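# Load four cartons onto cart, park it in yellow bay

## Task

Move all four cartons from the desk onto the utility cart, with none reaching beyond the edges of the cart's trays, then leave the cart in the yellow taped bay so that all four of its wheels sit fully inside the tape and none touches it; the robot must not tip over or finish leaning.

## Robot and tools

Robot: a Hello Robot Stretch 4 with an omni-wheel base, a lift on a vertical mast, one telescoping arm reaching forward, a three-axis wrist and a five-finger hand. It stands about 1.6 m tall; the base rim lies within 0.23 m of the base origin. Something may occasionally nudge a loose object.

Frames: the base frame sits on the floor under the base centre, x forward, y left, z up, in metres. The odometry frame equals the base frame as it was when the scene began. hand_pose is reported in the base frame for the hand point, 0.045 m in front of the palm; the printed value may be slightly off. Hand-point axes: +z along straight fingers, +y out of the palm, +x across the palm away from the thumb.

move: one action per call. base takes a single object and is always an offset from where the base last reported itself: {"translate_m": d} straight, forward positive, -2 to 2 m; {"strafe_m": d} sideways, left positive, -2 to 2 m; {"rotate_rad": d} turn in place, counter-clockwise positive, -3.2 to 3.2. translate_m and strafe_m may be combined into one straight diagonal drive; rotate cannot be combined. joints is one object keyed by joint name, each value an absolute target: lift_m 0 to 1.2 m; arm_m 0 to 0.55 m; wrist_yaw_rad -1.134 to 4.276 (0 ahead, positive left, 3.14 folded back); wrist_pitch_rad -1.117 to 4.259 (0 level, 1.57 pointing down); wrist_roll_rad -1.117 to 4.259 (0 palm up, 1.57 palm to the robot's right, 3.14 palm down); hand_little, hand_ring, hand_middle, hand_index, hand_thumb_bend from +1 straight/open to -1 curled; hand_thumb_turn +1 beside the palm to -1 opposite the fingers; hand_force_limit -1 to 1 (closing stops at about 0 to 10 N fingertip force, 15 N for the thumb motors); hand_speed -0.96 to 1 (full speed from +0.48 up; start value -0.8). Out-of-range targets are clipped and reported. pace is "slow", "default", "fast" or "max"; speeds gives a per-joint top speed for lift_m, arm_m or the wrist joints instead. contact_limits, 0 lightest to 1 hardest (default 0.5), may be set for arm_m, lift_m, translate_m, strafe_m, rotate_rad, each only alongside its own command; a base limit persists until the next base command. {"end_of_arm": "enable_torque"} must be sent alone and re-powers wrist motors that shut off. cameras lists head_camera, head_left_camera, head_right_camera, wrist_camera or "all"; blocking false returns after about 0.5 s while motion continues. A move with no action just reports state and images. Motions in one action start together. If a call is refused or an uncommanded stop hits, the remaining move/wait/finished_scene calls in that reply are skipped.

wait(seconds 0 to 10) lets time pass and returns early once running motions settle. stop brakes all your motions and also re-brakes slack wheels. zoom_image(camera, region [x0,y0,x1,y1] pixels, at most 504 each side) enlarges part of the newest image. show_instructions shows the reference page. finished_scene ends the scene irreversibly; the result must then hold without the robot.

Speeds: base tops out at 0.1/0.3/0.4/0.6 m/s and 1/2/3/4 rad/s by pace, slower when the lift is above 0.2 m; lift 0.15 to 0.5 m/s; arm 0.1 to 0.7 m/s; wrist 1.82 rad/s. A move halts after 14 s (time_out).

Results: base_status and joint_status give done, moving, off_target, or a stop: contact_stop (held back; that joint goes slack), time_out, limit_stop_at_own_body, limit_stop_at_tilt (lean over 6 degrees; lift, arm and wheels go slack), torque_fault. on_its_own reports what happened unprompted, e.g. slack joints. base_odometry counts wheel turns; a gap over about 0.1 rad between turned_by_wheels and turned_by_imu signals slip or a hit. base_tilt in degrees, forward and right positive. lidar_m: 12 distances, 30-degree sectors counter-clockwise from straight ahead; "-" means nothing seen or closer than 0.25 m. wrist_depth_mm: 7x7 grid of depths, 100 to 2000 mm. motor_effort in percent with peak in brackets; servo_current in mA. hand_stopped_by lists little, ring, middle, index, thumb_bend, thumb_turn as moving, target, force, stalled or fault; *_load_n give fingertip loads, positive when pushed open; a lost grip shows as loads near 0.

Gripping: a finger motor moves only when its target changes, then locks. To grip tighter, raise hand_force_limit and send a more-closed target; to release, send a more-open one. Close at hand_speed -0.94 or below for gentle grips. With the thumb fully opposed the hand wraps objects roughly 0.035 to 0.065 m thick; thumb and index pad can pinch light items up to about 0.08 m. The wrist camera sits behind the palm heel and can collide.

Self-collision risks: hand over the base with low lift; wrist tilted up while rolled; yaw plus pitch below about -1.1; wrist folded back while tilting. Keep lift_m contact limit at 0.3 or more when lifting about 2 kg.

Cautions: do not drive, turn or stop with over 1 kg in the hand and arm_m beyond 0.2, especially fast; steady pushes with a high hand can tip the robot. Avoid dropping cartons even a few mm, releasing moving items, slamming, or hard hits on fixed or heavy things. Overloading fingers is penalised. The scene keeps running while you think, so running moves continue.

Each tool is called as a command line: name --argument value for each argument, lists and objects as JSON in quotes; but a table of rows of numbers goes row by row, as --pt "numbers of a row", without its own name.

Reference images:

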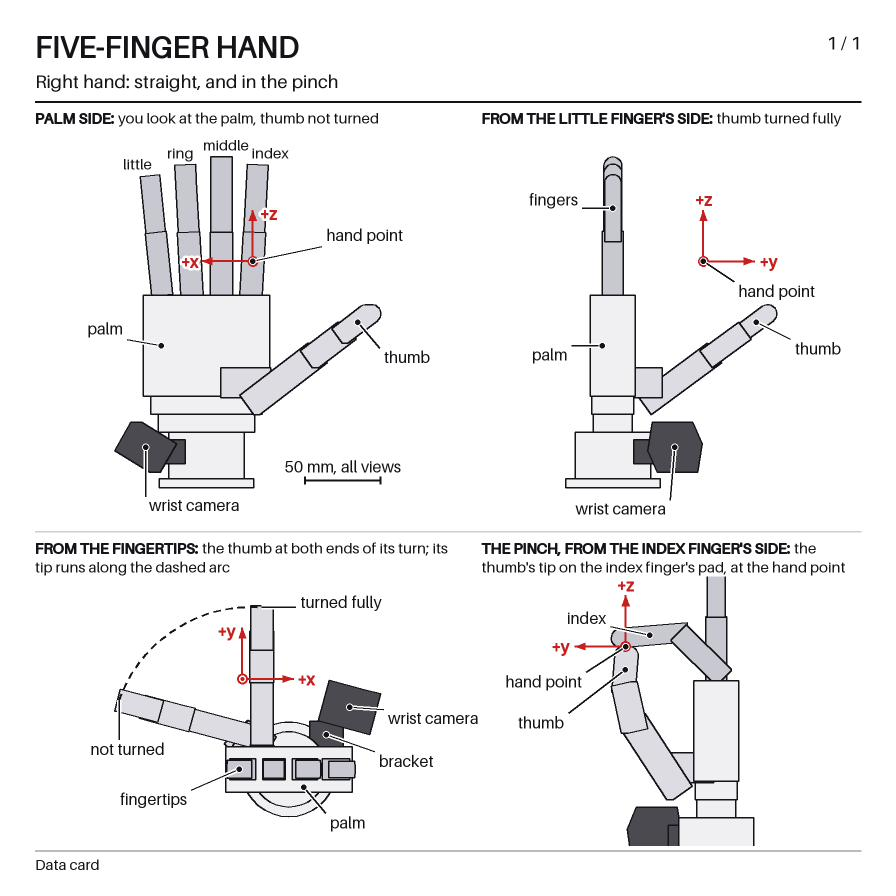

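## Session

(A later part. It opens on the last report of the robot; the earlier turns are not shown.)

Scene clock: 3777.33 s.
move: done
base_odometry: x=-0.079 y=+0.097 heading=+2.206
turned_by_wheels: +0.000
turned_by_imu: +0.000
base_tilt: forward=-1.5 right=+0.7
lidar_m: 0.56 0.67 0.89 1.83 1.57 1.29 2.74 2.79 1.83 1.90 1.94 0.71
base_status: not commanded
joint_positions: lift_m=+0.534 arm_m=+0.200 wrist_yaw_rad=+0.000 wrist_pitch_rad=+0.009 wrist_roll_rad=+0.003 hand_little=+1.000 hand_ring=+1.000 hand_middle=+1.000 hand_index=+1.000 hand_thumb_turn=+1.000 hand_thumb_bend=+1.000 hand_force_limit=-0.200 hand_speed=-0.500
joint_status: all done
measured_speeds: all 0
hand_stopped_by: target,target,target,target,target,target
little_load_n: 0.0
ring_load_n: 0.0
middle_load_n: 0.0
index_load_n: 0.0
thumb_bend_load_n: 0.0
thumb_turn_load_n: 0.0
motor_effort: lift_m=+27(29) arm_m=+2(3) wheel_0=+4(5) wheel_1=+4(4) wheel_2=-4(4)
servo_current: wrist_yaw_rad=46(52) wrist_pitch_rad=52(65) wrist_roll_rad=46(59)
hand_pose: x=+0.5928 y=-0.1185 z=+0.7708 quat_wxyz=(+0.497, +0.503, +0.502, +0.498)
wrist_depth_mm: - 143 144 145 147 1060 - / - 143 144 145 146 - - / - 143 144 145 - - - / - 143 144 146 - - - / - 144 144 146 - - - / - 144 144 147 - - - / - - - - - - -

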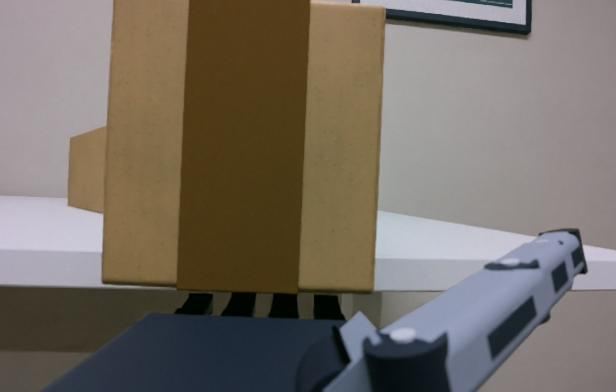

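move --joints '{"lift_m": 0.55}' --pace "slow" --cameras '["wrist_camera"]'

move --joints '{"lift_m": 0.556}' --pace "slow" --cameras '["wrist_camera"]'

Scene clock: 3804.93 s.
move: done
base_odometry: x=-0.079 y=+0.097 heading=+2.206
turned_by_wheels: +0.000
turned_by_imu: -0.001
base_tilt: forward=-1.5 right=+0.8
lidar_m: 0.56 0.67 0.88 1.82 1.57 1.30 2.74 2.80 1.82 1.90 1.96 0.70
base_status: not commanded
joint_positions: lift_m=+0.549 arm_m=+0.200 wrist_yaw_rad=+0.000 wrist_pitch_rad=+0.009 wrist_roll_rad=+0.002 hand_little=+1.000 hand_ring=+1.000 hand_middle=+1.000 hand_index=+1.000 hand_thumb_turn=+1.000 hand_thumb_bend=+1.000 hand_force_limit=-0.200 hand_speed=-0.500
joint_status: all done
measured_speeds: all 0
hand_stopped_by: target,target,target,target,target,target
little_load_n: 0.0
ring_load_n: 0.0
middle_load_n: 0.0
index_load_n: 0.0
thumb_bend_load_n: 0.0
thumb_turn_load_n: 0.0
motor_effort: lift_m=+27(31) arm_m=+2(2) wheel_0=+5(5) wheel_1=+4(4) wheel_2=-3(4)
servo_current: wrist_yaw_rad=39(46) wrist_pitch_rad=52(85) wrist_roll_rad=46(59)
hand_pose: x=+0.5928 y=-0.1185 z=+0.7857 quat_wxyz=(+0.497, +0.503, +0.502, +0.498)
wrist_depth_mm: - 143 144 144 991 1060 - / - 143 144 145 147 - - / - 143 144 145 - - - / - 143 144 146 - - - / - 144 145 146 147 - - / - 144 144 146 - - - / - - - - - - -

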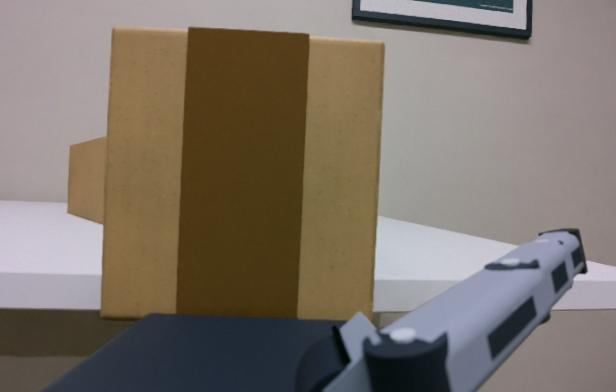

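Scene clock: 3805.57 s.
move: done
base_odometry: x=-0.079 y=+0.097 heading=+2.206
turned_by_wheels: +0.000
turned_by_imu: +0.000
base_tilt: forward=-1.5 right=+0.7
lidar_m: 0.58 0.67 0.89 1.81 1.56 1.30 2.75 2.82 1.81 1.90 1.96 0.70
base_status: not commanded
joint_positions: lift_m=+0.555 arm_m=+0.200 wrist_yaw_rad=+0.000 wrist_pitch_rad=+0.009 wrist_roll_rad=+0.002 hand_little=+1.000 hand_ring=+1.000 hand_middle=+1.000 hand_index=+1.000 hand_thumb_turn=+1.000 hand_thumb_bend=+1.000 hand_force_limit=-0.200 hand_speed=-0.500
joint_status: all done
measured_speeds: all 0
hand_stopped_by: target,target,target,target,target,target
little_load_n: 0.0
ring_load_n: 0.0
middle_load_n: 0.0
index_load_n: 0.0
thumb_bend_load_n: 0.0
thumb_turn_load_n: 0.0
motor_effort: lift_m=+28(29) arm_m=+2(2) wheel_0=+5(5) wheel_1=+4(4) wheel_2=-3(4)
servo_current: wrist_yaw_rad=52(52) wrist_pitch_rad=85(85) wrist_roll_rad=46(52)
hand_pose: x=+0.5928 y=-0.1185 z=+0.7917 quat_wxyz=(+0.497, +0.503, +0.502, +0.498)
wrist_depth_mm: - - 146 147 1025 1078 - / - 145 146 147 148 - - / - 145 146 146 - - - / - 144 145 146 - - - / - 145 145 147 148 - - / - 144 144 147 - - - / - - - - - - -

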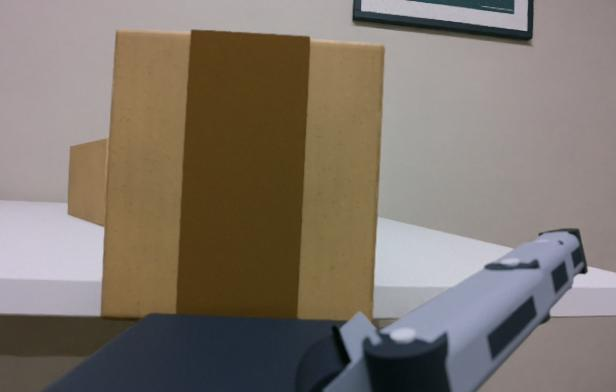

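move --base '{"translate_m": -0.015}' --pace "slow" --cameras '["wrist_camera", "head_camera"]'

Scene clock: 3813.83 s.
move: done
base_odometry: x=-0.071 y=+0.085 heading=+2.206
turned_by_wheels: +0.000
turned_by_imu: -0.003
base_tilt: forward=-1.5 right=+0.7
lidar_m: 0.57 0.69 0.90 1.81 1.56 1.29 2.72 2.79 1.81 1.88 1.95 0.71
base_status: done
joint_positions: lift_m=+0.555 arm_m=+0.200 wrist_yaw_rad=+0.000 wrist_pitch_rad=+0.009 wrist_roll_rad=+0.002 hand_little=+1.000 hand_ring=+1.000 hand_middle=+1.000 hand_index=+1.000 hand_thumb_turn=+1.000 hand_thumb_bend=+1.000 hand_force_limit=-0.200 hand_speed=-0.500
joint_status: not commanded
measured_speeds: all 0
hand_stopped_by: target,target,target,target,target,target
little_load_n: 0.0
ring_load_n: 0.0
middle_load_n: 0.0
index_load_n: 0.0
thumb_bend_load_n: 0.0
thumb_turn_load_n: 0.0
motor_effort: lift_m=+28(28) arm_m=+2(2) wheel_0=-5(7) wheel_1=-4(7) wheel_2=+4(10)
servo_current: wrist_yaw_rad=46(52) wrist_pitch_rad=59(72) wrist_roll_rad=33(72)
hand_pose: x=+0.5928 y=-0.1185 z=+0.7917 quat_wxyz=(+0.497, +0.503, +0.502, +0.498)
wrist_depth_mm: - - 146 147 1042 1078 - / - 145 146 147 149 - - / - 145 145 147 - - - / - 144 146 147 - - - / - 144 145 147 148 - - / - 144 145 147 - - - / - - - - - - -
pictures: head_camera, wrist_camera

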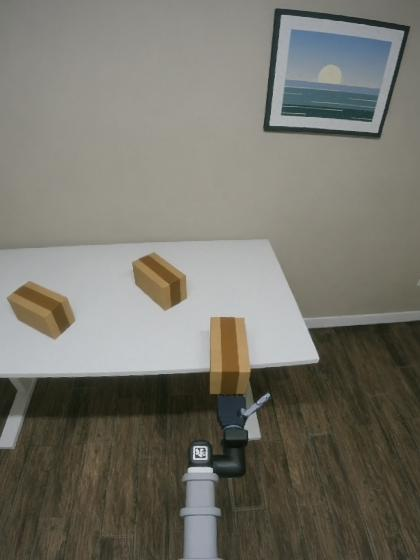

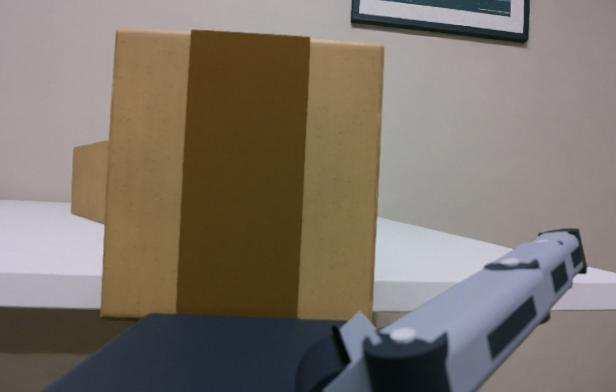

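move --joints '{"lift_m": 0.538}' --pace "slow" --cameras '["wrist_camera"]'

Scene clock: 3839.57 s.
move: done
base_odometry: x=-0.071 y=+0.085 heading=+2.206
turned_by_wheels: +0.000
turned_by_imu: -0.001
base_tilt: forward=-1.4 right=+0.7
lidar_m: 0.56 0.69 0.91 1.82 1.55 1.27 2.71 2.79 1.82 1.89 1.95 0.72
base_status: not commanded
joint_positions: lift_m=+0.539 arm_m=+0.200 wrist_yaw_rad=+0.000 wrist_pitch_rad=+0.009 wrist_roll_rad=+0.002 hand_little=+1.000 hand_ring=+1.000 hand_middle=+1.000 hand_index=+1.000 hand_thumb_turn=+1.000 hand_thumb_bend=+1.000 hand_force_limit=-0.200 hand_speed=-0.500
joint_status: all done
measured_speeds: all 0
hand_stopped_by: target,target,target,target,target,target
little_load_n: 0.0
ring_load_n: 0.0
middle_load_n: 0.0
index_load_n: 0.0
thumb_bend_load_n: 0.0
thumb_turn_load_n: 0.0
motor_effort: lift_m=+14(25) arm_m=+2(2) wheel_0=-6(6) wheel_1=-4(4) wheel_2=+4(5)
servo_current: wrist_yaw_rad=46(52) wrist_pitch_rad=59(78) wrist_roll_rad=52(52)
hand_pose: x=+0.5928 y=-0.1185 z=+0.7749 quat_wxyz=(+0.497, +0.503, +0.501, +0.498)
wrist_depth_mm: - 133 133 135 1042 1078 - / - 135 135 137 - - - / - 137 137 139 - - - / - 139 140 141 - - - / - 141 142 144 - - - / - 143 144 145 - - - / - - - - - - -

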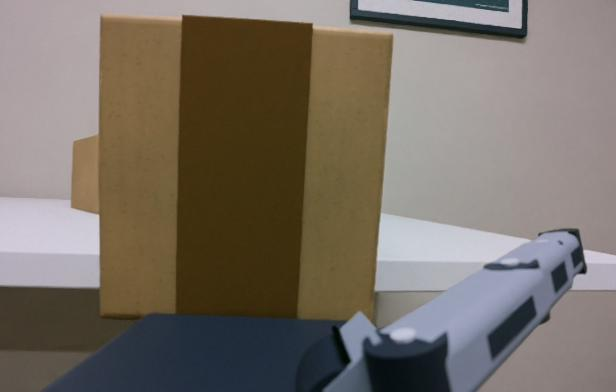

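move --joints '{"lift_m": 0.549}' --pace "slow"

move --base '{"translate_m": 0.014}' --pace "slow" --cameras '["wrist_camera"]'

move --joints '{"lift_m": 0.536}' --pace "slow" --cameras '["wrist_camera"]'

Scene clock: 3882.67 s.
move: done
base_odometry: x=-0.071 y=+0.085 heading=+2.206
turned_by_wheels: +0.000
turned_by_imu: -0.001
base_tilt: forward=-1.5 right=+0.7
lidar_m: 0.55 0.69 0.90 1.82 1.56 1.29 2.72 2.79 1.81 1.89 1.96 0.71
base_status: not commanded
joint_positions: lift_m=+0.548 arm_m=+0.200 wrist_yaw_rad=+0.000 wrist_pitch_rad=+0.009 wrist_roll_rad=+0.002 hand_little=+1.000 hand_ring=+1.000 hand_middle=+1.000 hand_index=+1.000 hand_thumb_turn=+1.000 hand_thumb_bend=+1.000 hand_force_limit=-0.200 hand_speed=-0.500
joint_status: all done
measured_speeds: all 0
hand_stopped_by: target,target,target,target,target,target
little_load_n: 0.0
ring_load_n: 0.0
middle_load_n: 0.0
index_load_n: 0.0
thumb_bend_load_n: -0.5
thumb_turn_load_n: 0.0
motor_effort: lift_m=+27(29) arm_m=+2(2) wheel_0=-5(6) wheel_1=-4(5) wheel_2=+4(5)
servo_current: wrist_yaw_rad=46(52) wrist_pitch_rad=52(78) wrist_roll_rad=46(65)
hand_pose: x=+0.5928 y=-0.1185 z=+0.7849 quat_wxyz=(+0.497, +0.503, +0.501, +0.498)
wrist_depth_mm: - 142 143 145 1042 1078 - / - 142 144 145 146 - - / - 143 144 145 - - - / - 143 144 146 - - - / - 143 145 146 147 - - / - 143 144 146 - - - / - - - - - - -
pictures: none

Scene clock: 3883.70 s.
move: done
base_odometry: x=-0.079 y=+0.096 heading=+2.206
turned_by_wheels: +0.000
turned_by_imu: +0.001
base_tilt: forward=-1.4 right=+0.7
lidar_m: 0.56 0.67 0.87 1.82 1.58 1.30 2.74 2.80 1.82 1.90 1.94 0.71
base_status: done
joint_positions: lift_m=+0.548 arm_m=+0.200 wrist_yaw_rad=+0.000 wrist_pitch_rad=+0.009 wrist_roll_rad=+0.002 hand_little=+1.000 hand_ring=+1.000 hand_middle=+1.000 hand_index=+1.000 hand_thumb_turn=+1.000 hand_thumb_bend=+1.000 hand_force_limit=-0.200 hand_speed=-0.500
joint_status: not commanded
measured_speeds: all 0
hand_stopped_by: target,target,target,target,target,target
little_load_n: 0.0
ring_load_n: 0.0
middle_load_n: 0.0
index_load_n: 0.0
thumb_bend_load_n: 0.0
thumb_turn_load_n: 0.0
motor_effort: lift_m=+26(27) arm_m=+2(2) wheel_0=+5(6) wheel_1=+5(7) wheel_2=-4(9)
servo_current: wrist_yaw_rad=46(52) wrist_pitch_rad=52(72) wrist_roll_rad=59(65)
hand_pose: x=+0.5928 y=-0.1185 z=+0.7849 quat_wxyz=(+0.497, +0.503, +0.501, +0.498)
wrist_depth_mm: - 131 132 133 1025 1060 - / - 131 132 133 134 - - / - 131 132 134 - - - / - 132 132 133 135 - - / - 132 132 133 - - - / - 131 132 135 135 - - / - - - - - - -

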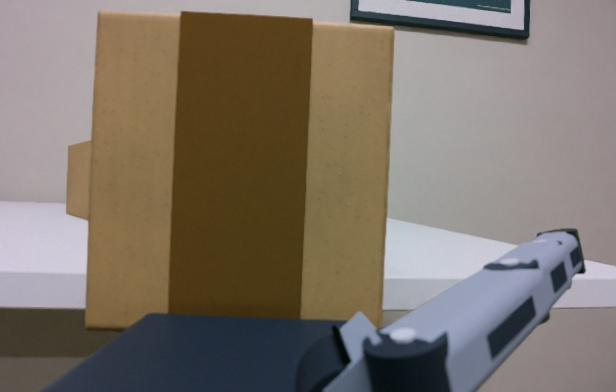

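Scene clock: 3884.50 s.
move: done
base_odometry: x=-0.079 y=+0.096 heading=+2.206
turned_by_wheels: +0.000
turned_by_imu: +0.000
base_tilt: forward=-1.5 right=+0.7
lidar_m: 0.55 0.67 0.90 1.82 1.57 1.30 2.73 2.80 1.82 1.90 1.95 0.70
base_status: not commanded
joint_positions: lift_m=+0.537 arm_m=+0.200 wrist_yaw_rad=+0.000 wrist_pitch_rad=+0.009 wrist_roll_rad=+0.002 hand_little=+1.000 hand_ring=+1.000 hand_middle=+1.000 hand_index=+1.000 hand_thumb_turn=+1.000 hand_thumb_bend=+1.000 hand_force_limit=-0.200 hand_speed=-0.500
joint_status: all done
measured_speeds: all 0
hand_stopped_by: target,target,target,target,target,target
little_load_n: -0.5
ring_load_n: 0.0
middle_load_n: 0.0
index_load_n: 0.0
thumb_bend_load_n: 0.0
thumb_turn_load_n: 0.0
motor_effort: lift_m=+14(27) arm_m=+2(2) wheel_0=+5(5) wheel_1=+5(5) wheel_2=-4(5)
servo_current: wrist_yaw_rad=46(52) wrist_pitch_rad=52(85) wrist_roll_rad=46(59)
hand_pose: x=+0.5928 y=-0.1185 z=+0.7729 quat_wxyz=(+0.497, +0.503, +0.501, +0.498)
wrist_depth_mm: - 120 120 121 - 1060 - / - 122 122 124 125 - - / - 124 125 126 128 - - / - 126 127 129 129 - - / - 129 129 131 - - - / - 131 131 133 - - - / - - - - - - -

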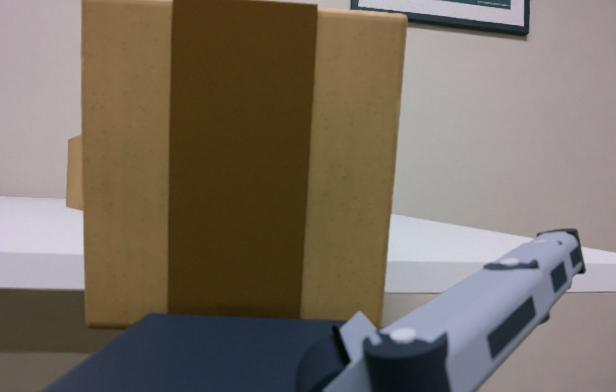

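move --joints '{"lift_m": 0.549}' --pace "slow"

move --base '{"translate_m": 0.006}' --pace "slow"

move --joints '{"lift_m": 0.536}' --pace "slow" --cameras '["wrist_camera"]'

Scene clock: 3898.30 s.
move: done
base_odometry: x=-0.079 y=+0.096 heading=+2.206
turned_by_wheels: +0.000
turned_by_imu: -0.001
base_tilt: forward=-1.5 right=+0.7
lidar_m: 0.56 0.68 0.91 1.82 1.56 1.29 2.75 2.80 1.83 1.90 1.94 0.72
base_status: not commanded
joint_positions: lift_m=+0.548 arm_m=+0.200 wrist_yaw_rad=+0.000 wrist_pitch_rad=+0.009 wrist_roll_rad=+0.002 hand_little=+1.000 hand_ring=+1.000 hand_middle=+1.000 hand_index=+1.000 hand_thumb_turn=+1.000 hand_thumb_bend=+1.000 hand_force_limit=-0.200 hand_speed=-0.500
joint_status: all done
measured_speeds: all 0
hand_stopped_by: target,target,target,target,target,target
little_load_n: 0.0
ring_load_n: 0.0
middle_load_n: 0.0
index_load_n: 0.0
thumb_bend_load_n: 0.0
thumb_turn_load_n: 0.0
motor_effort: lift_m=+27(30) arm_m=+2(2) wheel_0=+5(5) wheel_1=+5(5) wheel_2=-5(5)
servo_current: wrist_yaw_rad=39(52) wrist_pitch_rad=72(85) wrist_roll_rad=33(52)
hand_pose: x=+0.5928 y=-0.1185 z=+0.7849 quat_wxyz=(+0.497, +0.503, +0.501, +0.498)
wrist_depth_mm: - 131 132 133 1025 1060 - / - 131 132 133 135 - - / - 131 132 134 - - - / - 131 132 134 135 - - / - 132 133 134 - - - / - 131 132 135 136 - - / - - - - - - -
pictures: none

Scene clock: 3899.07 s.
move: done
base_odometry: x=-0.082 y=+0.100 heading=+2.206
turned_by_wheels: +0.000
turned_by_imu: -0.003
base_tilt: forward=-1.5 right=+0.7
lidar_m: 0.57 0.67 0.89 1.83 1.59 1.29 2.74 2.81 1.84 1.90 1.95 0.70
base_status: done
joint_positions: lift_m=+0.548 arm_m=+0.200 wrist_yaw_rad=+0.000 wrist_pitch_rad=+0.009 wrist_roll_rad=+0.002 hand_little=+1.000 hand_ring=+1.000 hand_middle=+1.000 hand_index=+1.000 hand_thumb_turn=+1.000 hand_thumb_bend=+1.000 hand_force_limit=-0.200 hand_speed=-0.500
joint_status: not commanded
measured_speeds: all 0
hand_stopped_by: target,target,target,target,target,target
little_load_n: 0.0
ring_load_n: 0.0
middle_load_n: 0.0
index_load_n: 0.0
thumb_bend_load_n: 0.0
thumb_turn_load_n: 0.0
motor_effort: lift_m=+27(27) arm_m=+2(2) wheel_0=+6(7) wheel_1=+3(7) wheel_2=-6(8)
servo_current: wrist_yaw_rad=46(52) wrist_pitch_rad=72(78) wrist_roll_rad=59(59)
hand_pose: x=+0.5928 y=-0.1185 z=+0.7849 quat_wxyz=(+0.497, +0.503, +0.501, +0.498)
wrist_depth_mm: - 131 132 133 991 1042 - / - 131 132 134 135 - - / - 131 132 134 - - - / - 131 132 134 135 - - / - 132 132 133 - - - / - 131 132 135 - - - / - - - - - - -
pictures: none

Scene clock: 3899.87 s.
move: done
base_odometry: x=-0.082 y=+0.100 heading=+2.206
turned_by_wheels: +0.000
turned_by_imu: +0.000
base_tilt: forward=-1.5 right=+0.8
lidar_m: 0.55 0.66 0.89 1.83 1.59 1.30 2.74 2.81 1.81 1.90 1.95 0.70
base_status: not commanded
joint_positions: lift_m=+0.537 arm_m=+0.200 wrist_yaw_rad=+0.000 wrist_pitch_rad=+0.008 wrist_roll_rad=+0.002 hand_little=+1.000 hand_ring=+1.000 hand_middle=+1.000 hand_index=+1.000 hand_thumb_turn=+1.000 hand_thumb_bend=+1.000 hand_force_limit=-0.200 hand_speed=-0.500
joint_status: all done
measured_speeds: all 0
hand_stopped_by: target,target,target,target,target,target
little_load_n: 0.0
ring_load_n: 0.0
middle_load_n: 0.0
index_load_n: -0.5
thumb_bend_load_n: 0.0
thumb_turn_load_n: 0.0
motor_effort: lift_m=+14(25) arm_m=+2(2) wheel_0=+6(6) wheel_1=+3(3) wheel_2=-6(7)
servo_current: wrist_yaw_rad=52(52) wrist_pitch_rad=46(78) wrist_roll_rad=33(59)
hand_pose: x=+0.5928 y=-0.1185 z=+0.7730 quat_wxyz=(+0.497, +0.503, +0.501, +0.498)
wrist_depth_mm: - 121 121 122 125 1060 - / - 123 123 124 126 - - / - 125 125 127 128 - - / - 127 128 129 130 - - / - 129 130 131 - - - / - 131 132 133 - - - / - - - - - - -

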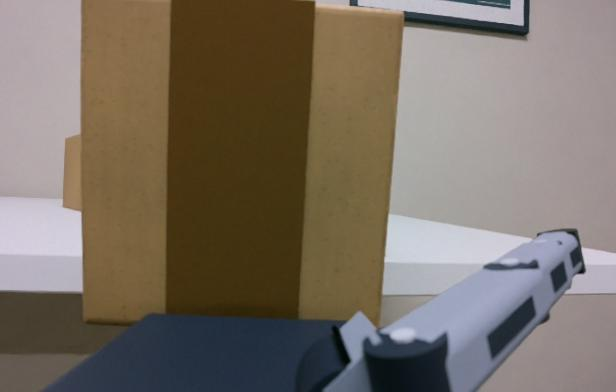

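move --joints '{"lift_m": 0.549}' --pace "slow"

move --base '{"translate_m": 0.005}' --pace "slow"

move --joints '{"lift_m": 0.54}' --pace "slow" --cameras '["wrist_camera"]'

Scene clock: 3908.40 s.
move: done
base_odometry: x=-0.082 y=+0.100 heading=+2.206
turned_by_wheels: +0.000
turned_by_imu: -0.001
base_tilt: forward=-1.5 right=+0.7
lidar_m: 0.56 0.68 0.90 1.82 1.58 1.29 2.75 2.80 1.82 1.89 1.95 0.72
base_status: not commanded
joint_positions: lift_m=+0.548 arm_m=+0.200 wrist_yaw_rad=+0.000 wrist_pitch_rad=+0.008 wrist_roll_rad=+0.002 hand_little=+1.000 hand_ring=+1.000 hand_middle=+1.000 hand_index=+1.000 hand_thumb_turn=+1.000 hand_thumb_bend=+1.000 hand_force_limit=-0.200 hand_speed=-0.500
joint_status: all done
measured_speeds: all 0
hand_stopped_by: target,target,target,target,target,target
little_load_n: 0.0
ring_load_n: 0.0
middle_load_n: 0.0
index_load_n: 0.0
thumb_bend_load_n: 0.0
thumb_turn_load_n: 0.0
motor_effort: lift_m=+27(30) arm_m=+1(2) wheel_0=+6(6) wheel_1=+3(3) wheel_2=-6(7)
servo_current: wrist_yaw_rad=46(46) wrist_pitch_rad=59(85) wrist_roll_rad=39(52)
hand_pose: x=+0.5928 y=-0.1185 z=+0.7849 quat_wxyz=(+0.497, +0.503, +0.501, +0.498)
wrist_depth_mm: - 131 132 133 1025 1060 - / - 132 132 134 - - - / - 132 132 134 - - - / - 132 133 133 135 - - / - 132 133 134 - - - / - 131 132 135 - - - / - - - - - - -
pictures: none

Scene clock: 3909.13 s.
move: done
base_odometry: x=-0.085 y=+0.104 heading=+2.207
turned_by_wheels: +0.000
turned_by_imu: +0.000
base_tilt: forward=-1.5 right=+0.7
lidar_m: 0.55 0.67 0.88 1.81 1.58 1.31 2.74 2.80 1.83 1.90 1.95 0.70
base_status: done
joint_positions: lift_m=+0.548 arm_m=+0.200 wrist_yaw_rad=+0.000 wrist_pitch_rad=+0.008 wrist_roll_rad=+0.002 hand_little=+1.000 hand_ring=+1.000 hand_middle=+1.000 hand_index=+1.000 hand_thumb_turn=+1.000 hand_thumb_bend=+1.000 hand_force_limit=-0.200 hand_speed=-0.500
joint_status: not commanded
measured_speeds: all 0
hand_stopped_by: target,target,target,target,target,target
little_load_n: 0.0
ring_load_n: 0.0
middle_load_n: 0.0
index_load_n: 0.0
thumb_bend_load_n: 0.0
thumb_turn_load_n: 0.0
motor_effort: lift_m=+27(27) arm_m=+1(2) wheel_0=+4(8) wheel_1=+4(6) wheel_2=-4(10)
servo_current: wrist_yaw_rad=59(59) wrist_pitch_rad=52(85) wrist_roll_rad=52(65)
hand_pose: x=+0.5928 y=-0.1185 z=+0.7849 quat_wxyz=(+0.497, +0.503, +0.501, +0.498)
wrist_depth_mm: - 131 132 133 1008 1042 - / - 132 132 133 135 - - / - 131 132 134 - - - / - 131 132 133 135 - - / - 131 132 134 - - - / - 131 132 135 - - - / - - - - - - -
pictures: none

Scene clock: 3909.83 s.
move: done
base_odometry: x=-0.085 y=+0.104 heading=+2.207
turned_by_wheels: +0.000
turned_by_imu: +0.000
base_tilt: forward=-1.5 right=+0.7
lidar_m: 0.56 0.66 0.87 1.82 1.59 1.30 2.74 2.83 1.82 1.90 1.96 0.71
base_status: not commanded
joint_positions: lift_m=+0.541 arm_m=+0.200 wrist_yaw_rad=+0.000 wrist_pitch_rad=+0.008 wrist_roll_rad=+0.002 hand_little=+1.000 hand_ring=+1.000 hand_middle=+1.000 hand_index=+1.000 hand_thumb_turn=+1.000 hand_thumb_bend=+1.000 hand_force_limit=-0.200 hand_speed=-0.500
joint_status: all done
measured_speeds: all 0
hand_stopped_by: target,target,target,target,target,target
little_load_n: 0.0
ring_load_n: 0.0
middle_load_n: 0.0
index_load_n: 0.0
thumb_bend_load_n: -0.5
thumb_turn_load_n: 0.0
motor_effort: lift_m=+14(26) arm_m=+1(2) wheel_0=+4(4) wheel_1=+4(4) wheel_2=-5(5)
servo_current: wrist_yaw_rad=52(52) wrist_pitch_rad=46(78) wrist_roll_rad=33(52)
hand_pose: x=+0.5928 y=-0.1185 z=+0.7770 quat_wxyz=(+0.497, +0.503, +0.501, +0.498)
wrist_depth_mm: - 131 131 133 135 1060 - / - 131 132 134 135 - - / - 132 132 134 - - - / - 132 132 133 135 - - / - 131 132 134 - - - / - 131 132 135 - - - / - - - - - - -

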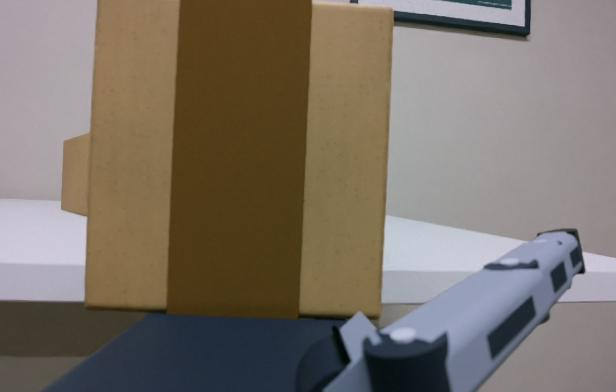

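move --joints '{"lift_m": 0.533}' --pace "slow"

move --base '{"translate_m": 0.008}' --pace "slow" --contact_limits '{"translate_m": 0.1}' --cameras '["wrist_camera"]'

Scene clock: 3928.33 s.
move: done
base_odometry: x=-0.085 y=+0.104 heading=+2.207
turned_by_wheels: +0.000
turned_by_imu: -0.001
base_tilt: forward=-1.5 right=+0.7
lidar_m: 0.56 0.66 0.89 1.83 1.59 1.28 2.76 2.81 1.82 1.90 1.96 0.70
base_status: not commanded
joint_positions: lift_m=+0.534 arm_m=+0.200 wrist_yaw_rad=+0.000 wrist_pitch_rad=+0.008 wrist_roll_rad=+0.002 hand_little=+1.000 hand_ring=+1.000 hand_middle=+1.000 hand_index=+1.000 hand_thumb_turn=+1.000 hand_thumb_bend=+1.000 hand_force_limit=-0.200 hand_speed=-0.500
joint_status: all done
measured_speeds: all 0
hand_stopped_by: target,target,target,target,target,target
little_load_n: 0.0
ring_load_n: 0.0
middle_load_n: -0.5
index_load_n: 0.0
thumb_bend_load_n: 0.0
thumb_turn_load_n: 0.0
motor_effort: lift_m=+14(16) arm_m=+1(1) wheel_0=+4(4) wheel_1=+4(4) wheel_2=-5(5)
servo_current: wrist_yaw_rad=39(52) wrist_pitch_rad=46(72) wrist_roll_rad=59(65)
hand_pose: x=+0.5928 y=-0.1185 z=+0.7700 quat_wxyz=(+0.497, +0.503, +0.501, +0.498)
wrist_depth_mm: - 131 132 133 135 1060 - / - 131 132 134 135 - - / - 131 132 134 - - - / - 131 132 133 135 - - / - 132 132 134 - - - / - - 132 135 - - - / - - - - - - -
pictures: none

Scene clock: 3929.17 s.
move: done
base_odometry: x=-0.090 y=+0.110 heading=+2.207
turned_by_wheels: +0.000
turned_by_imu: +0.000
base_tilt: forward=-1.5 right=+0.7
lidar_m: 0.55 0.66 0.87 1.82 1.59 1.32 2.74 2.81 1.84 1.90 1.95 0.70
base_status: done
joint_positions: lift_m=+0.533 arm_m=+0.200 wrist_yaw_rad=+0.000 wrist_pitch_rad=+0.008 wrist_roll_rad=+0.002 hand_little=+1.000 hand_ring=+1.000 hand_middle=+1.000 hand_index=+1.000 hand_thumb_turn=+1.000 hand_thumb_bend=+1.000 hand_force_limit=-0.200 hand_speed=-0.500
joint_status: not commanded
measured_speeds: all 0
hand_stopped_by: target,target,target,target,target,target
little_load_n: 0.0
ring_load_n: 0.0
middle_load_n: 0.5
index_load_n: 0.0
thumb_bend_load_n: -0.5
thumb_turn_load_n: 0.0
motor_effort: lift_m=+15(15) arm_m=+1(1) wheel_0=+3(7) wheel_1=+5(6) wheel_2=-7(8)
servo_current: wrist_yaw_rad=46(52) wrist_pitch_rad=46(72) wrist_roll_rad=39(59)
contact_limits: translate_m 0.1
hand_pose: x=+0.5928 y=-0.1185 z=+0.7699 quat_wxyz=(+0.497, +0.503, +0.501, +0.498)
wrist_depth_mm: - 123 124 125 127 1042 - / - 123 124 126 128 - - / - 124 125 127 128 - - / - 124 125 127 128 - - / - 125 126 127 - - - / - - 126 128 - - - / - - - - - - -

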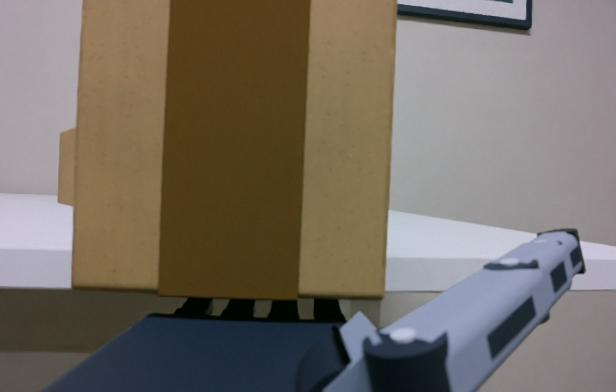

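move --joints '{"lift_m": 0.505}'

move --joints '{"wrist_pitch_rad": -0.12}' --base '{"translate_m": 0.003}' --pace "slow" --cameras '["wrist_camera"]'

move --joints '{"lift_m": 0.514}' --pace "slow" --cameras '["wrist_camera"]'

Scene clock: 3941.17 s.
move: done
base_odometry: x=-0.090 y=+0.110 heading=+2.207
turned_by_wheels: +0.000
turned_by_imu: -0.001
base_tilt: forward=-1.5 right=+0.8
lidar_m: 0.55 0.65 0.86 1.83 1.61 1.32 2.74 2.81 1.84 1.89 1.93 0.68
base_status: not commanded
joint_positions: lift_m=+0.506 arm_m=+0.200 wrist_yaw_rad=+0.000 wrist_pitch_rad=+0.008 wrist_roll_rad=+0.002 hand_little=+1.000 hand_ring=+1.000 hand_middle=+1.000 hand_index=+1.000 hand_thumb_turn=+1.000 hand_thumb_bend=+1.000 hand_force_limit=-0.200 hand_speed=-0.500
joint_status: all done
measured_speeds: all 0
hand_stopped_by: target,target,target,target,target,target
little_load_n: 0.0
ring_load_n: 0.0
middle_load_n: 0.0
index_load_n: 0.0
thumb_bend_load_n: 0.0
thumb_turn_load_n: 0.0
motor_effort: lift_m=+14(16) arm_m=+1(1) wheel_0=+3(3) wheel_1=+5(5) wheel_2=-6(7)
servo_current: wrist_yaw_rad=46(52) wrist_pitch_rad=65(72) wrist_roll_rad=39(59)
contact_limits: translate_m 0.1
hand_pose: x=+0.5928 y=-0.1185 z=+0.7420 quat_wxyz=(+0.497, +0.503, +0.501, +0.498)
wrist_depth_mm: - 124 124 125 127 - - / - 124 124 126 128 - - / - 124 125 126 128 - - / - 124 125 126 128 - - / - - - - - - - / - - 130 163 - - - / - - - - - - -
pictures: none

Scene clock: 3941.83 s.
move: off_target
base_odometry: x=-0.091 y=+0.113 heading=+2.207
turned_by_wheels: +0.000
turned_by_imu: +0.000
base_tilt: forward=-1.5 right=+0.7
lidar_m: 0.55 0.66 0.86 1.82 1.61 1.31 2.75 2.84 1.82 1.90 1.95 0.69
base_status: done
joint_positions: lift_m=+0.505 arm_m=+0.200 wrist_yaw_rad=+0.000 wrist_pitch_rad=-0.093 wrist_roll_rad=+0.002 hand_little=+1.000 hand_ring=+1.000 hand_middle=+1.000 hand_index=+1.000 hand_thumb_turn=+1.000 hand_thumb_bend=+1.000 hand_force_limit=-0.200 hand_speed=-0.500
joint_status: wrist_pitch_rad off_target (ended at -0.093, target -0.120)
measured_speeds: all 0
hand_stopped_by: target,target,target,target,target,target
little_load_n: 0.0
ring_load_n: 0.0
middle_load_n: 1.0
index_load_n: 0.0
thumb_bend_load_n: 0.0
thumb_turn_load_n: 0.0
on_its_own: wrist_pitch_rad is at rest, and its servo_current (182 mA) is outside its rest range (0 to 130 mA)
motor_effort: lift_m=+17(17) arm_m=+1(1) wheel_0=+4(5) wheel_1=+5(7) wheel_2=-4(9)
servo_current: wrist_yaw_rad=52(59) wrist_pitch_rad=182(189) wrist_roll_rad=39(65)
hand_pose: x=+0.5858 y=-0.1185 z=+0.7639 quat_wxyz=(+0.522, +0.477, +0.476, +0.523)
wrist_depth_mm: - 132 132 134 136 1098 - / - 130 131 132 133 - - / - 129 129 131 132 - - / - 126 128 129 131 - - / - 126 126 128 - - - / - - 130 163 - - - / - - - - - - -

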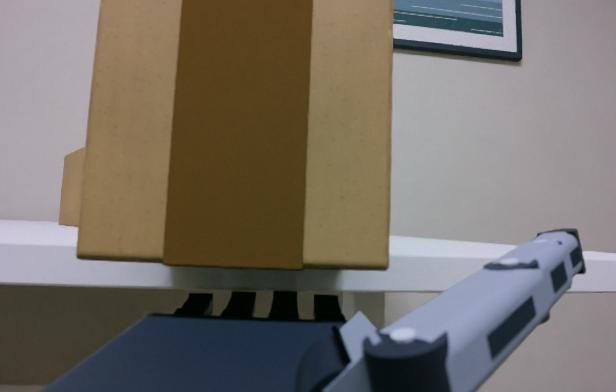

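Scene clock: 3942.53 s.
move: done
base_odometry: x=-0.091 y=+0.113 heading=+2.207
turned_by_wheels: +0.000
turned_by_imu: +0.000
base_tilt: forward=-1.5 right=+0.8
lidar_m: 0.55 0.66 0.87 1.82 1.60 1.31 2.75 2.81 1.83 1.90 1.96 0.67
base_status: not commanded
joint_positions: lift_m=+0.513 arm_m=+0.200 wrist_yaw_rad=+0.000 wrist_pitch_rad=-0.093 wrist_roll_rad=+0.002 hand_little=+1.000 hand_ring=+1.000 hand_middle=+1.000 hand_index=+1.000 hand_thumb_turn=+1.000 hand_thumb_bend=+1.000 hand_force_limit=-0.200 hand_speed=-0.500
joint_status: all done
measured_speeds: all 0
hand_stopped_by: target,target,target,target,target,target
little_load_n: 0.0
ring_load_n: 0.0
middle_load_n: 2.5
index_load_n: 0.0
thumb_bend_load_n: 0.0
thumb_turn_load_n: 0.0
on_its_own: wrist_pitch_rad is at rest, and its servo_current (176 mA) is outside its rest range (0 to 130 mA)
motor_effort: lift_m=+34(34) arm_m=+1(1) wheel_0=+4(4) wheel_1=+4(5) wheel_2=-5(5)
servo_current: wrist_yaw_rad=46(52) wrist_pitch_rad=176(202) wrist_roll_rad=33(59)
hand_pose: x=+0.5858 y=-0.1185 z=+0.7715 quat_wxyz=(+0.522, +0.477, +0.476, +0.523)
wrist_depth_mm: - 131 131 132 134 1098 - / - 129 130 132 133 - - / - 128 128 130 131 - - / - 126 127 129 130 - - / - 125 126 127 - - - / - - 130 163 - - - / - - - - - - -

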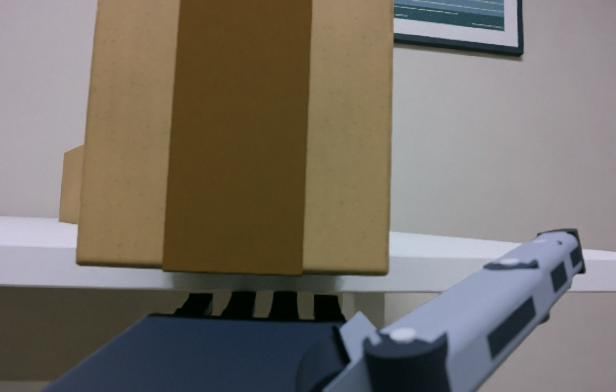

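move --joints '{"lift_m": 0.5}' --pace "slow" --cameras '["wrist_camera"]'

Scene clock: 3962.10 s.
move: done
base_odometry: x=-0.091 y=+0.113 heading=+2.207
turned_by_wheels: +0.000
turned_by_imu: -0.001
base_tilt: forward=-1.5 right=+0.7
lidar_m: 0.55 0.65 0.87 1.83 1.59 1.30 2.76 2.82 1.82 1.90 1.94 0.67
base_status: not commanded
joint_positions: lift_m=+0.500 arm_m=+0.200 wrist_yaw_rad=+0.000 wrist_pitch_rad=-0.101 wrist_roll_rad=+0.002 hand_little=+1.000 hand_ring=+1.000 hand_middle=+1.000 hand_index=+1.000 hand_thumb_turn=+1.000 hand_thumb_bend=+1.000 hand_force_limit=-0.200 hand_speed=-0.500
joint_status: all done
measured_speeds: all 0
hand_stopped_by: target,target,target,target,target,target
little_load_n: 0.0
ring_load_n: 0.0
middle_load_n: 0.5
index_load_n: 0.0
thumb_bend_load_n: 0.0
thumb_turn_load_n: 0.0
motor_effort: lift_m=+16(34) arm_m=+1(1) wheel_0=+4(4) wheel_1=+5(5) wheel_2=-4(5)
servo_current: wrist_yaw_rad=39(52) wrist_pitch_rad=124(169) wrist_roll_rad=20(46)
hand_pose: x=+0.5851 y=-0.1185 z=+0.7608 quat_wxyz=(+0.524, +0.475, +0.473, +0.525)
wrist_depth_mm: - 133 134 136 138 1118 - / - 131 132 134 135 - - / - 130 131 132 133 - - / - 127 128 130 132 - - / - 126 127 129 - - - / - - 130 163 - - - / - - - - - - -

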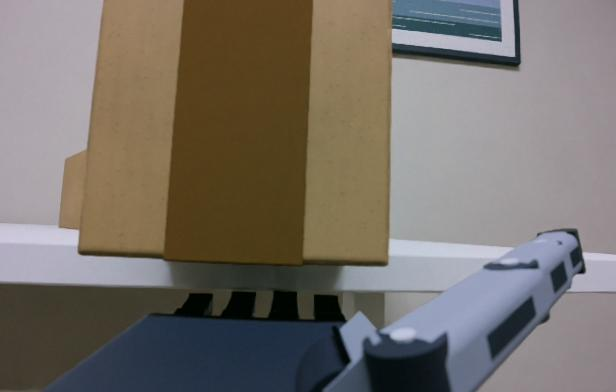

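move --base '{"translate_m": -0.004}' --pace "slow" --cameras '["wrist_camera"]'

Scene clock: 3972.77 s.
move: done
base_odometry: x=-0.089 y=+0.110 heading=+2.207
turned_by_wheels: +0.000
turned_by_imu: -0.001
base_tilt: forward=-1.5 right=+0.8
lidar_m: 0.56 0.67 0.87 1.84 1.58 1.29 2.75 2.82 1.83 1.90 1.95 0.69
base_status: done
joint_positions: lift_m=+0.500 arm_m=+0.200 wrist_yaw_rad=+0.000 wrist_pitch_rad=-0.107 wrist_roll_rad=+0.002 hand_little=+1.000 hand_ring=+1.000 hand_middle=+1.000 hand_index=+1.000 hand_thumb_turn=+1.000 hand_thumb_bend=+1.000 hand_force_limit=-0.200 hand_speed=-0.500
joint_status: not commanded
measured_speeds: all 0
hand_stopped_by: target,target,target,target,target,target
little_load_n: 0.0
ring_load_n: -0.5
middle_load_n: 0.5
index_load_n: 0.0
thumb_bend_load_n: 0.0
thumb_turn_load_n: 0.0
motor_effort: lift_m=+16(16) arm_m=+1(1) wheel_0=-2(6) wheel_1=-2(6) wheel_2=+0(7)
servo_current: wrist_yaw_rad=46(52) wrist_pitch_rad=65(124) wrist_roll_rad=52(52)
hand_pose: x=+0.5846 y=-0.1185 z=+0.7621 quat_wxyz=(+0.526, +0.473, +0.472, +0.527)
wrist_depth_mm: - 138 140 141 144 1118 - / - 136 138 139 141 - - / - 135 135 137 - - - / - 132 133 135 136 - - / - 131 131 133 - - - / - - 130 163 - - - / - - - - - - -

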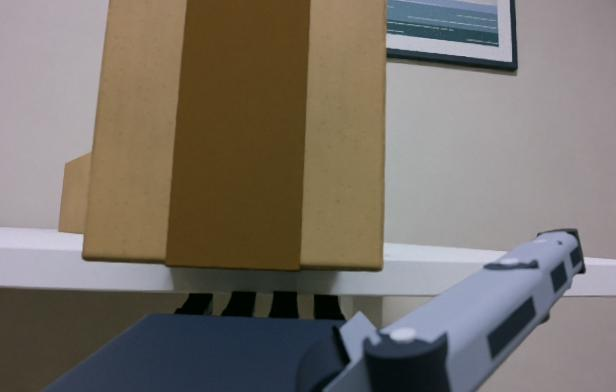

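move --joints '{"lift_m": 0.472}'

move --joints '{"wrist_pitch_rad": -0.21}'

move --base '{"translate_m": 0.003}' --joints '{"lift_m": 0.484}' --pace "slow" --cameras '["wrist_camera"]'

move --joints '{"lift_m": 0.494}' --pace "slow" --cameras '["wrist_camera"]'

Scene clock: 3999.97 s.
move: done
base_odometry: x=-0.089 y=+0.110 heading=+2.207
turned_by_wheels: +0.000
turned_by_imu: -0.001
base_tilt: forward=-1.5 right=+0.7
lidar_m: 0.55 0.66 0.88 1.84 1.60 1.31 2.76 2.83 1.84 1.90 1.95 0.67
base_status: not commanded
joint_positions: lift_m=+0.473 arm_m=+0.200 wrist_yaw_rad=+0.000 wrist_pitch_rad=-0.111 wrist_roll_rad=+0.002 hand_little=+1.000 hand_ring=+1.000 hand_middle=+1.000 hand_index=+1.000 hand_thumb_turn=+1.000 hand_thumb_bend=+1.000 hand_force_limit=-0.200 hand_speed=-0.500
joint_status: all done
measured_speeds: all 0
hand_stopped_by: target,target,target,target,target,target
little_load_n: 0.0
ring_load_n: 0.0
middle_load_n: 0.0
index_load_n: 0.5
thumb_bend_load_n: 0.0
thumb_turn_load_n: 0.0
motor_effort: lift_m=+14(16) arm_m=+0(1) wheel_0=-3(3) wheel_1=-1(2) wheel_2=+0(1)
servo_current: wrist_yaw_rad=46(52) wrist_pitch_rad=65(91) wrist_roll_rad=59(59)
hand_pose: x=+0.5843 y=-0.1185 z=+0.7349 quat_wxyz=(+0.526, +0.472, +0.471, +0.527)
wrist_depth_mm: - 139 140 142 144 1118 - / - 137 138 140 142 - - / - 135 135 137 - - - / - 133 134 136 - - - / - - - - - - - / - - 130 163 - - - / - - - - - - -
pictures: none

Scene clock: 4000.57 s.
move: done
base_odometry: x=-0.089 y=+0.110 heading=+2.207
turned_by_wheels: +0.000
turned_by_imu: +0.000
base_tilt: forward=-1.5 right=+0.7
lidar_m: 0.55 0.66 0.87 1.82 1.60 1.31 2.75 2.82 1.83 1.90 1.96 0.68
base_status: not commanded
joint_positions: lift_m=+0.473 arm_m=+0.200 wrist_yaw_rad=+0.000 wrist_pitch_rad=-0.200 wrist_roll_rad=+0.002 hand_little=+1.000 hand_ring=+1.000 hand_middle=+1.000 hand_index=+1.000 hand_thumb_turn=+1.000 hand_thumb_bend=+1.000 hand_force_limit=-0.200 hand_speed=-0.500
joint_status: all done
measured_speeds: all 0
hand_stopped_by: target,target,target,target,target,target
little_load_n: 0.0
ring_load_n: 0.0
middle_load_n: 0.0
index_load_n: 0.0
thumb_bend_load_n: 0.0
thumb_turn_load_n: 0.0
motor_effort: lift_m=+14(14) arm_m=+1(1) wheel_0=-3(3) wheel_1=-1(2) wheel_2=+0(1)
servo_current: wrist_yaw_rad=46(52) wrist_pitch_rad=46(124) wrist_roll_rad=46(59)
hand_pose: x=+0.5759 y=-0.1185 z=+0.7537 quat_wxyz=(+0.547, +0.448, +0.447, +0.548)
wrist_depth_mm: - 155 155 156 1160 1205 - / - 148 149 152 1160 1160 - / - 144 145 147 - - - / - 139 141 142 - - - / - - 138 141 - - - / - - 130 163 - - - / - - - - - - -
pictures: none

Scene clock: 4001.33 s.
move: done
base_odometry: x=-0.090 y=+0.112 heading=+2.207
turned_by_wheels: +0.000
turned_by_imu: +0.000
base_tilt: forward=-1.5 right=+0.7
lidar_m: 0.54 0.65 0.86 1.82 1.61 1.30 2.75 2.82 1.84 1.89 1.96 0.68
base_status: done
joint_positions: lift_m=+0.483 arm_m=+0.200 wrist_yaw_rad=+0.000 wrist_pitch_rad=-0.201 wrist_roll_rad=+0.002 hand_little=+1.000 hand_ring=+1.000 hand_middle=+1.000 hand_index=+1.000 hand_thumb_turn=+1.000 hand_thumb_bend=+1.000 hand_force_limit=-0.200 hand_speed=-0.500
joint_status: all done
measured_speeds: all 0
hand_stopped_by: target,target,target,target,target,target
little_load_n: 0.0
ring_load_n: 0.0
middle_load_n: 0.0
index_load_n: 0.0
thumb_bend_load_n: 0.0
thumb_turn_load_n: 0.0
motor_effort: lift_m=+27(30) arm_m=+1(1) wheel_0=+3(5) wheel_1=+5(6) wheel_2=-8(9)
servo_current: wrist_yaw_rad=46(52) wrist_pitch_rad=59(78) wrist_roll_rad=46(59)
hand_pose: x=+0.5759 y=-0.1185 z=+0.7647 quat_wxyz=(+0.547, +0.448, +0.447, +0.548)
wrist_depth_mm: - 152 153 154 159 1182 - / - 146 147 150 153 1182 - / - 142 143 145 - - - / - 137 139 141 - - - / - 134 135 137 - - - / - - 130 163 - - - / - - - - - - -

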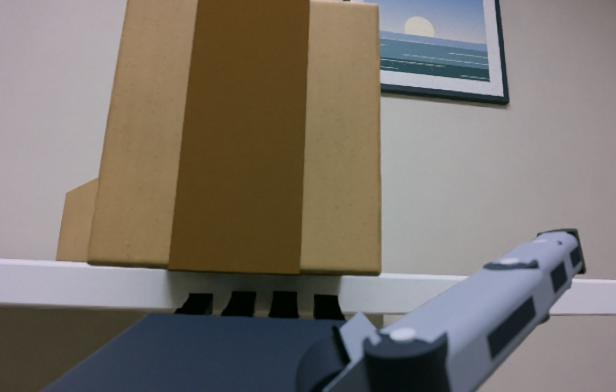

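Scene clock: 4002.07 s.
move: done
base_odometry: x=-0.090 y=+0.112 heading=+2.207
turned_by_wheels: +0.000
turned_by_imu: +0.000
base_tilt: forward=-1.5 right=+0.7
lidar_m: 0.55 0.66 0.88 1.83 1.61 1.31 2.76 2.83 1.83 1.91 1.96 0.69
base_status: not commanded
joint_positions: lift_m=+0.493 arm_m=+0.200 wrist_yaw_rad=+0.000 wrist_pitch_rad=-0.201 wrist_roll_rad=+0.002 hand_little=+1.000 hand_ring=+1.000 hand_middle=+1.000 hand_index=+1.000 hand_thumb_turn=+1.000 hand_thumb_bend=+1.000 hand_force_limit=-0.200 hand_speed=-0.500
joint_status: all done
measured_speeds: all 0
hand_stopped_by: target,target,target,target,target,target
little_load_n: 0.0
ring_load_n: 0.0
middle_load_n: 0.0
index_load_n: 0.0
thumb_bend_load_n: 0.0
thumb_turn_load_n: 0.0
motor_effort: lift_m=+27(30) arm_m=+0(1) wheel_0=+4(4) wheel_1=+5(6) wheel_2=-8(9)
servo_current: wrist_yaw_rad=39(59) wrist_pitch_rad=46(72) wrist_roll_rad=39(52)
hand_pose: x=+0.5759 y=-0.1185 z=+0.7747 quat_wxyz=(+0.547, +0.448, +0.447, +0.548)
wrist_depth_mm: - 152 153 154 1182 1205 - / - 146 147 150 153 1182 - / - 142 142 145 - - - / - 137 139 141 - - - / - 134 135 137 - - - / - - 131 134 - - - / - - - - - - -

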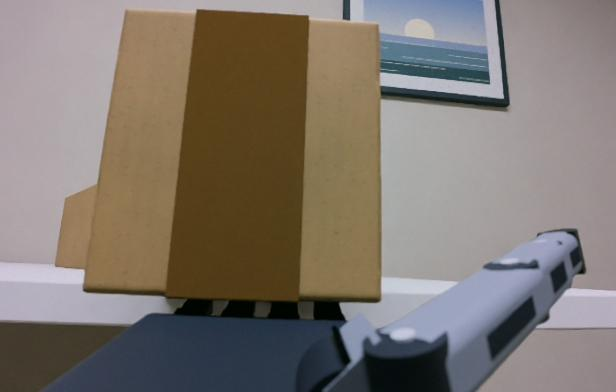

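move --joints '{"lift_m": 0.498}' --pace "slow" --cameras '["wrist_camera"]'

move --joints '{"lift_m": 0.502}' --pace "slow" --cameras '["wrist_camera"]'

Scene clock: 4008.70 s.
move: done
base_odometry: x=-0.090 y=+0.112 heading=+2.207
turned_by_wheels: +0.000
turned_by_imu: -0.001
base_tilt: forward=-1.5 right=+0.7
lidar_m: 0.56 0.66 0.87 1.82 1.61 1.29 2.75 2.83 1.82 1.90 1.95 0.70
base_status: not commanded
joint_positions: lift_m=+0.497 arm_m=+0.200 wrist_yaw_rad=+0.000 wrist_pitch_rad=-0.201 wrist_roll_rad=+0.002 hand_little=+1.000 hand_ring=+1.000 hand_middle=+1.000 hand_index=+1.000 hand_thumb_turn=+1.000 hand_thumb_bend=+1.000 hand_force_limit=-0.200 hand_speed=-0.500
joint_status: all done
measured_speeds: all 0
hand_stopped_by: target,target,target,target,target,target
little_load_n: 0.0
ring_load_n: 0.0
middle_load_n: 0.5
index_load_n: 0.0
thumb_bend_load_n: 0.0
thumb_turn_load_n: 0.0
motor_effort: lift_m=+28(29) arm_m=+0(0) wheel_0=+4(4) wheel_1=+5(6) wheel_2=-8(9)
servo_current: wrist_yaw_rad=33(59) wrist_pitch_rad=91(91) wrist_roll_rad=52(52)
hand_pose: x=+0.5759 y=-0.1185 z=+0.7786 quat_wxyz=(+0.547, +0.448, +0.447, +0.548)
wrist_depth_mm: - 151 151 153 1160 1182 - / - 145 146 149 153 1182 - / - 142 142 144 - - - / - 137 138 140 - - - / - 134 135 137 - - - / - - 132 133 - - - / - - - - - - -

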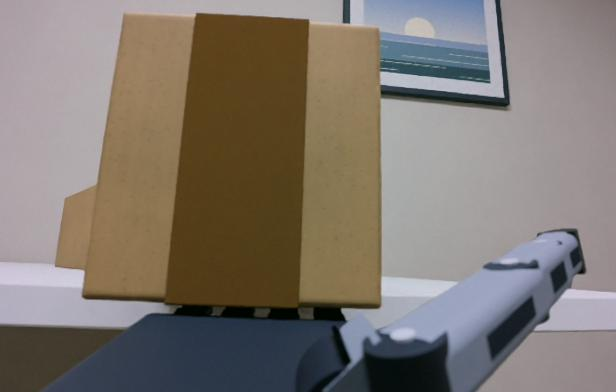

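Scene clock: 4009.27 s.
move: done
base_odometry: x=-0.090 y=+0.112 heading=+2.207
turned_by_wheels: +0.000
turned_by_imu: +0.000
base_tilt: forward=-1.5 right=+0.7
lidar_m: 0.54 0.66 0.88 1.82 1.58 1.32 2.76 2.83 1.84 1.90 1.96 0.69
base_status: not commanded
joint_positions: lift_m=+0.501 arm_m=+0.200 wrist_yaw_rad=-0.001 wrist_pitch_rad=-0.201 wrist_roll_rad=+0.002 hand_little=+1.000 hand_ring=+1.000 hand_middle=+1.000 hand_index=+1.000 hand_thumb_turn=+1.000 hand_thumb_bend=+1.000 hand_force_limit=-0.200 hand_speed=-0.500
joint_status: all done
measured_speeds: all 0
hand_stopped_by: target,target,target,target,target,target
little_load_n: 0.0
ring_load_n: 0.5
middle_load_n: 0.5
index_load_n: 0.0
thumb_bend_load_n: 0.0
thumb_turn_load_n: 0.0
motor_effort: lift_m=+30(31) arm_m=+0(0) wheel_0=+4(4) wheel_1=+5(6) wheel_2=-9(9)
servo_current: wrist_yaw_rad=39(52) wrist_pitch_rad=52(72) wrist_roll_rad=39(59)
hand_pose: x=+0.5759 y=-0.1185 z=+0.7825 quat_wxyz=(+0.547, +0.448, +0.447, +0.548)
wrist_depth_mm: - 151 151 154 1182 1205 - / - 145 147 149 153 1160 - / - 142 142 145 - - - / - 137 138 140 - - - / - 133 135 137 - - - / - - 131 134 - - - / - - - - - - -

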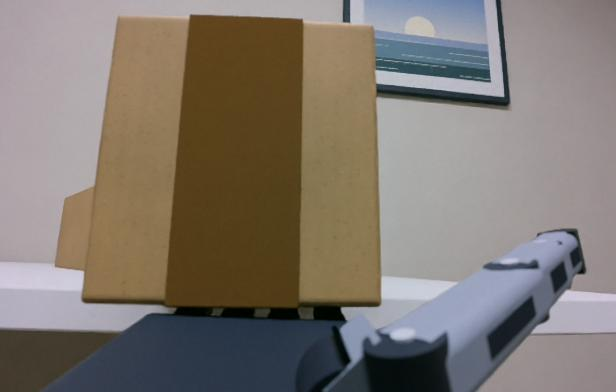

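move --base '{"translate_m": -0.015}' --pace "slow" --cameras '["wrist_camera"]'

move --base '{"translate_m": -0.015}' --pace "slow" --cameras '["wrist_camera"]'

Scene clock: 4018.73 s.
move: done
base_odometry: x=-0.082 y=+0.100 heading=+2.207
turned_by_wheels: +0.000
turned_by_imu: -0.002
base_tilt: forward=-1.5 right=+0.8
lidar_m: 0.55 0.67 0.88 1.82 1.57 1.32 2.74 2.79 1.82 1.91 1.96 0.69
base_status: done
joint_positions: lift_m=+0.501 arm_m=+0.200 wrist_yaw_rad=-0.001 wrist_pitch_rad=-0.201 wrist_roll_rad=+0.002 hand_little=+1.000 hand_ring=+1.000 hand_middle=+1.000 hand_index=+1.000 hand_thumb_turn=+1.000 hand_thumb_bend=+1.000 hand_force_limit=-0.200 hand_speed=-0.500
joint_status: not commanded
measured_speeds: all 0
hand_stopped_by: target,target,target,target,target,target
little_load_n: 0.0
ring_load_n: 0.0
middle_load_n: 0.5
index_load_n: 0.0
thumb_bend_load_n: 0.0
thumb_turn_load_n: 0.0
motor_effort: lift_m=+29(30) arm_m=+0(0) wheel_0=-3(8) wheel_1=-6(7) wheel_2=+4(10)
servo_current: wrist_yaw_rad=39(52) wrist_pitch_rad=59(78) wrist_roll_rad=46(52)
hand_pose: x=+0.5759 y=-0.1185 z=+0.7825 quat_wxyz=(+0.547, +0.448, +0.447, +0.548)
wrist_depth_mm: - 153 153 154 1182 1205 - / - 147 148 150 153 1205 - / - 144 144 145 - - - / - 138 139 140 - - - / - 135 135 137 - - - / - 131 132 134 - - - / - - - - - - -

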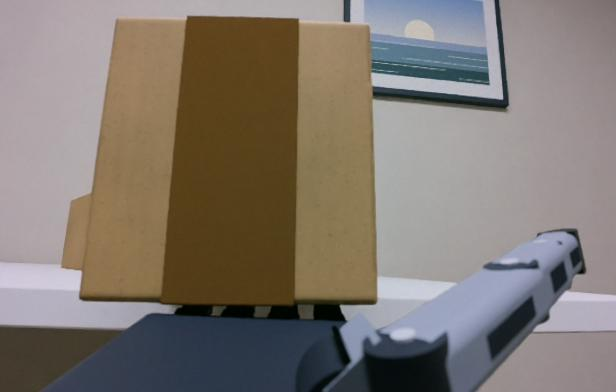

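Scene clock: 4019.80 s.
move: done
base_odometry: x=-0.073 y=+0.088 heading=+2.206
turned_by_wheels: +0.000
turned_by_imu: -0.001
base_tilt: forward=-1.5 right=+0.7
lidar_m: 0.55 0.69 0.90 1.81 1.57 1.28 2.73 2.78 1.83 1.90 1.96 0.72
base_status: done
joint_positions: lift_m=+0.501 arm_m=+0.200 wrist_yaw_rad=-0.001 wrist_pitch_rad=-0.201 wrist_roll_rad=+0.002 hand_little=+1.000 hand_ring=+1.000 hand_middle=+1.000 hand_index=+1.000 hand_thumb_turn=+1.000 hand_thumb_bend=+1.000 hand_force_limit=-0.200 hand_speed=-0.500
joint_status: not commanded
measured_speeds: all 0
hand_stopped_by: target,target,target,target,target,target
little_load_n: 0.0
ring_load_n: 0.0
middle_load_n: 0.5
index_load_n: 0.0
thumb_bend_load_n: 0.0
thumb_turn_load_n: 0.0
motor_effort: lift_m=+29(29) arm_m=+0(0) wheel_0=-5(6) wheel_1=-4(8) wheel_2=+5(10)
servo_current: wrist_yaw_rad=46(52) wrist_pitch_rad=52(72) wrist_roll_rad=46(59)
hand_pose: x=+0.5759 y=-0.1185 z=+0.7825 quat_wxyz=(+0.547, +0.448, +0.447, +0.548)
wrist_depth_mm: - 153 154 155 1182 1229 - / - 147 148 150 1182 1182 - / - 143 144 145 - - - / - 138 139 141 - - - / - 135 135 137 - - - / - - 132 133 - - - / - - - - - - -

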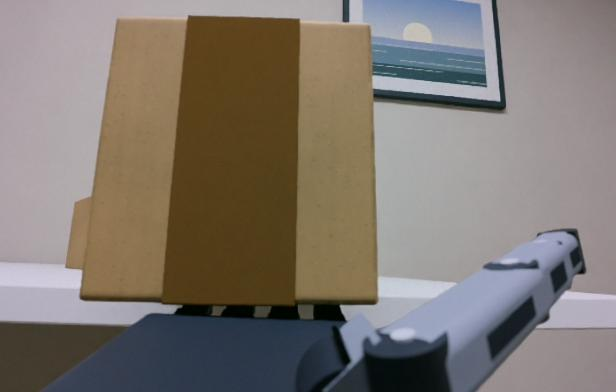

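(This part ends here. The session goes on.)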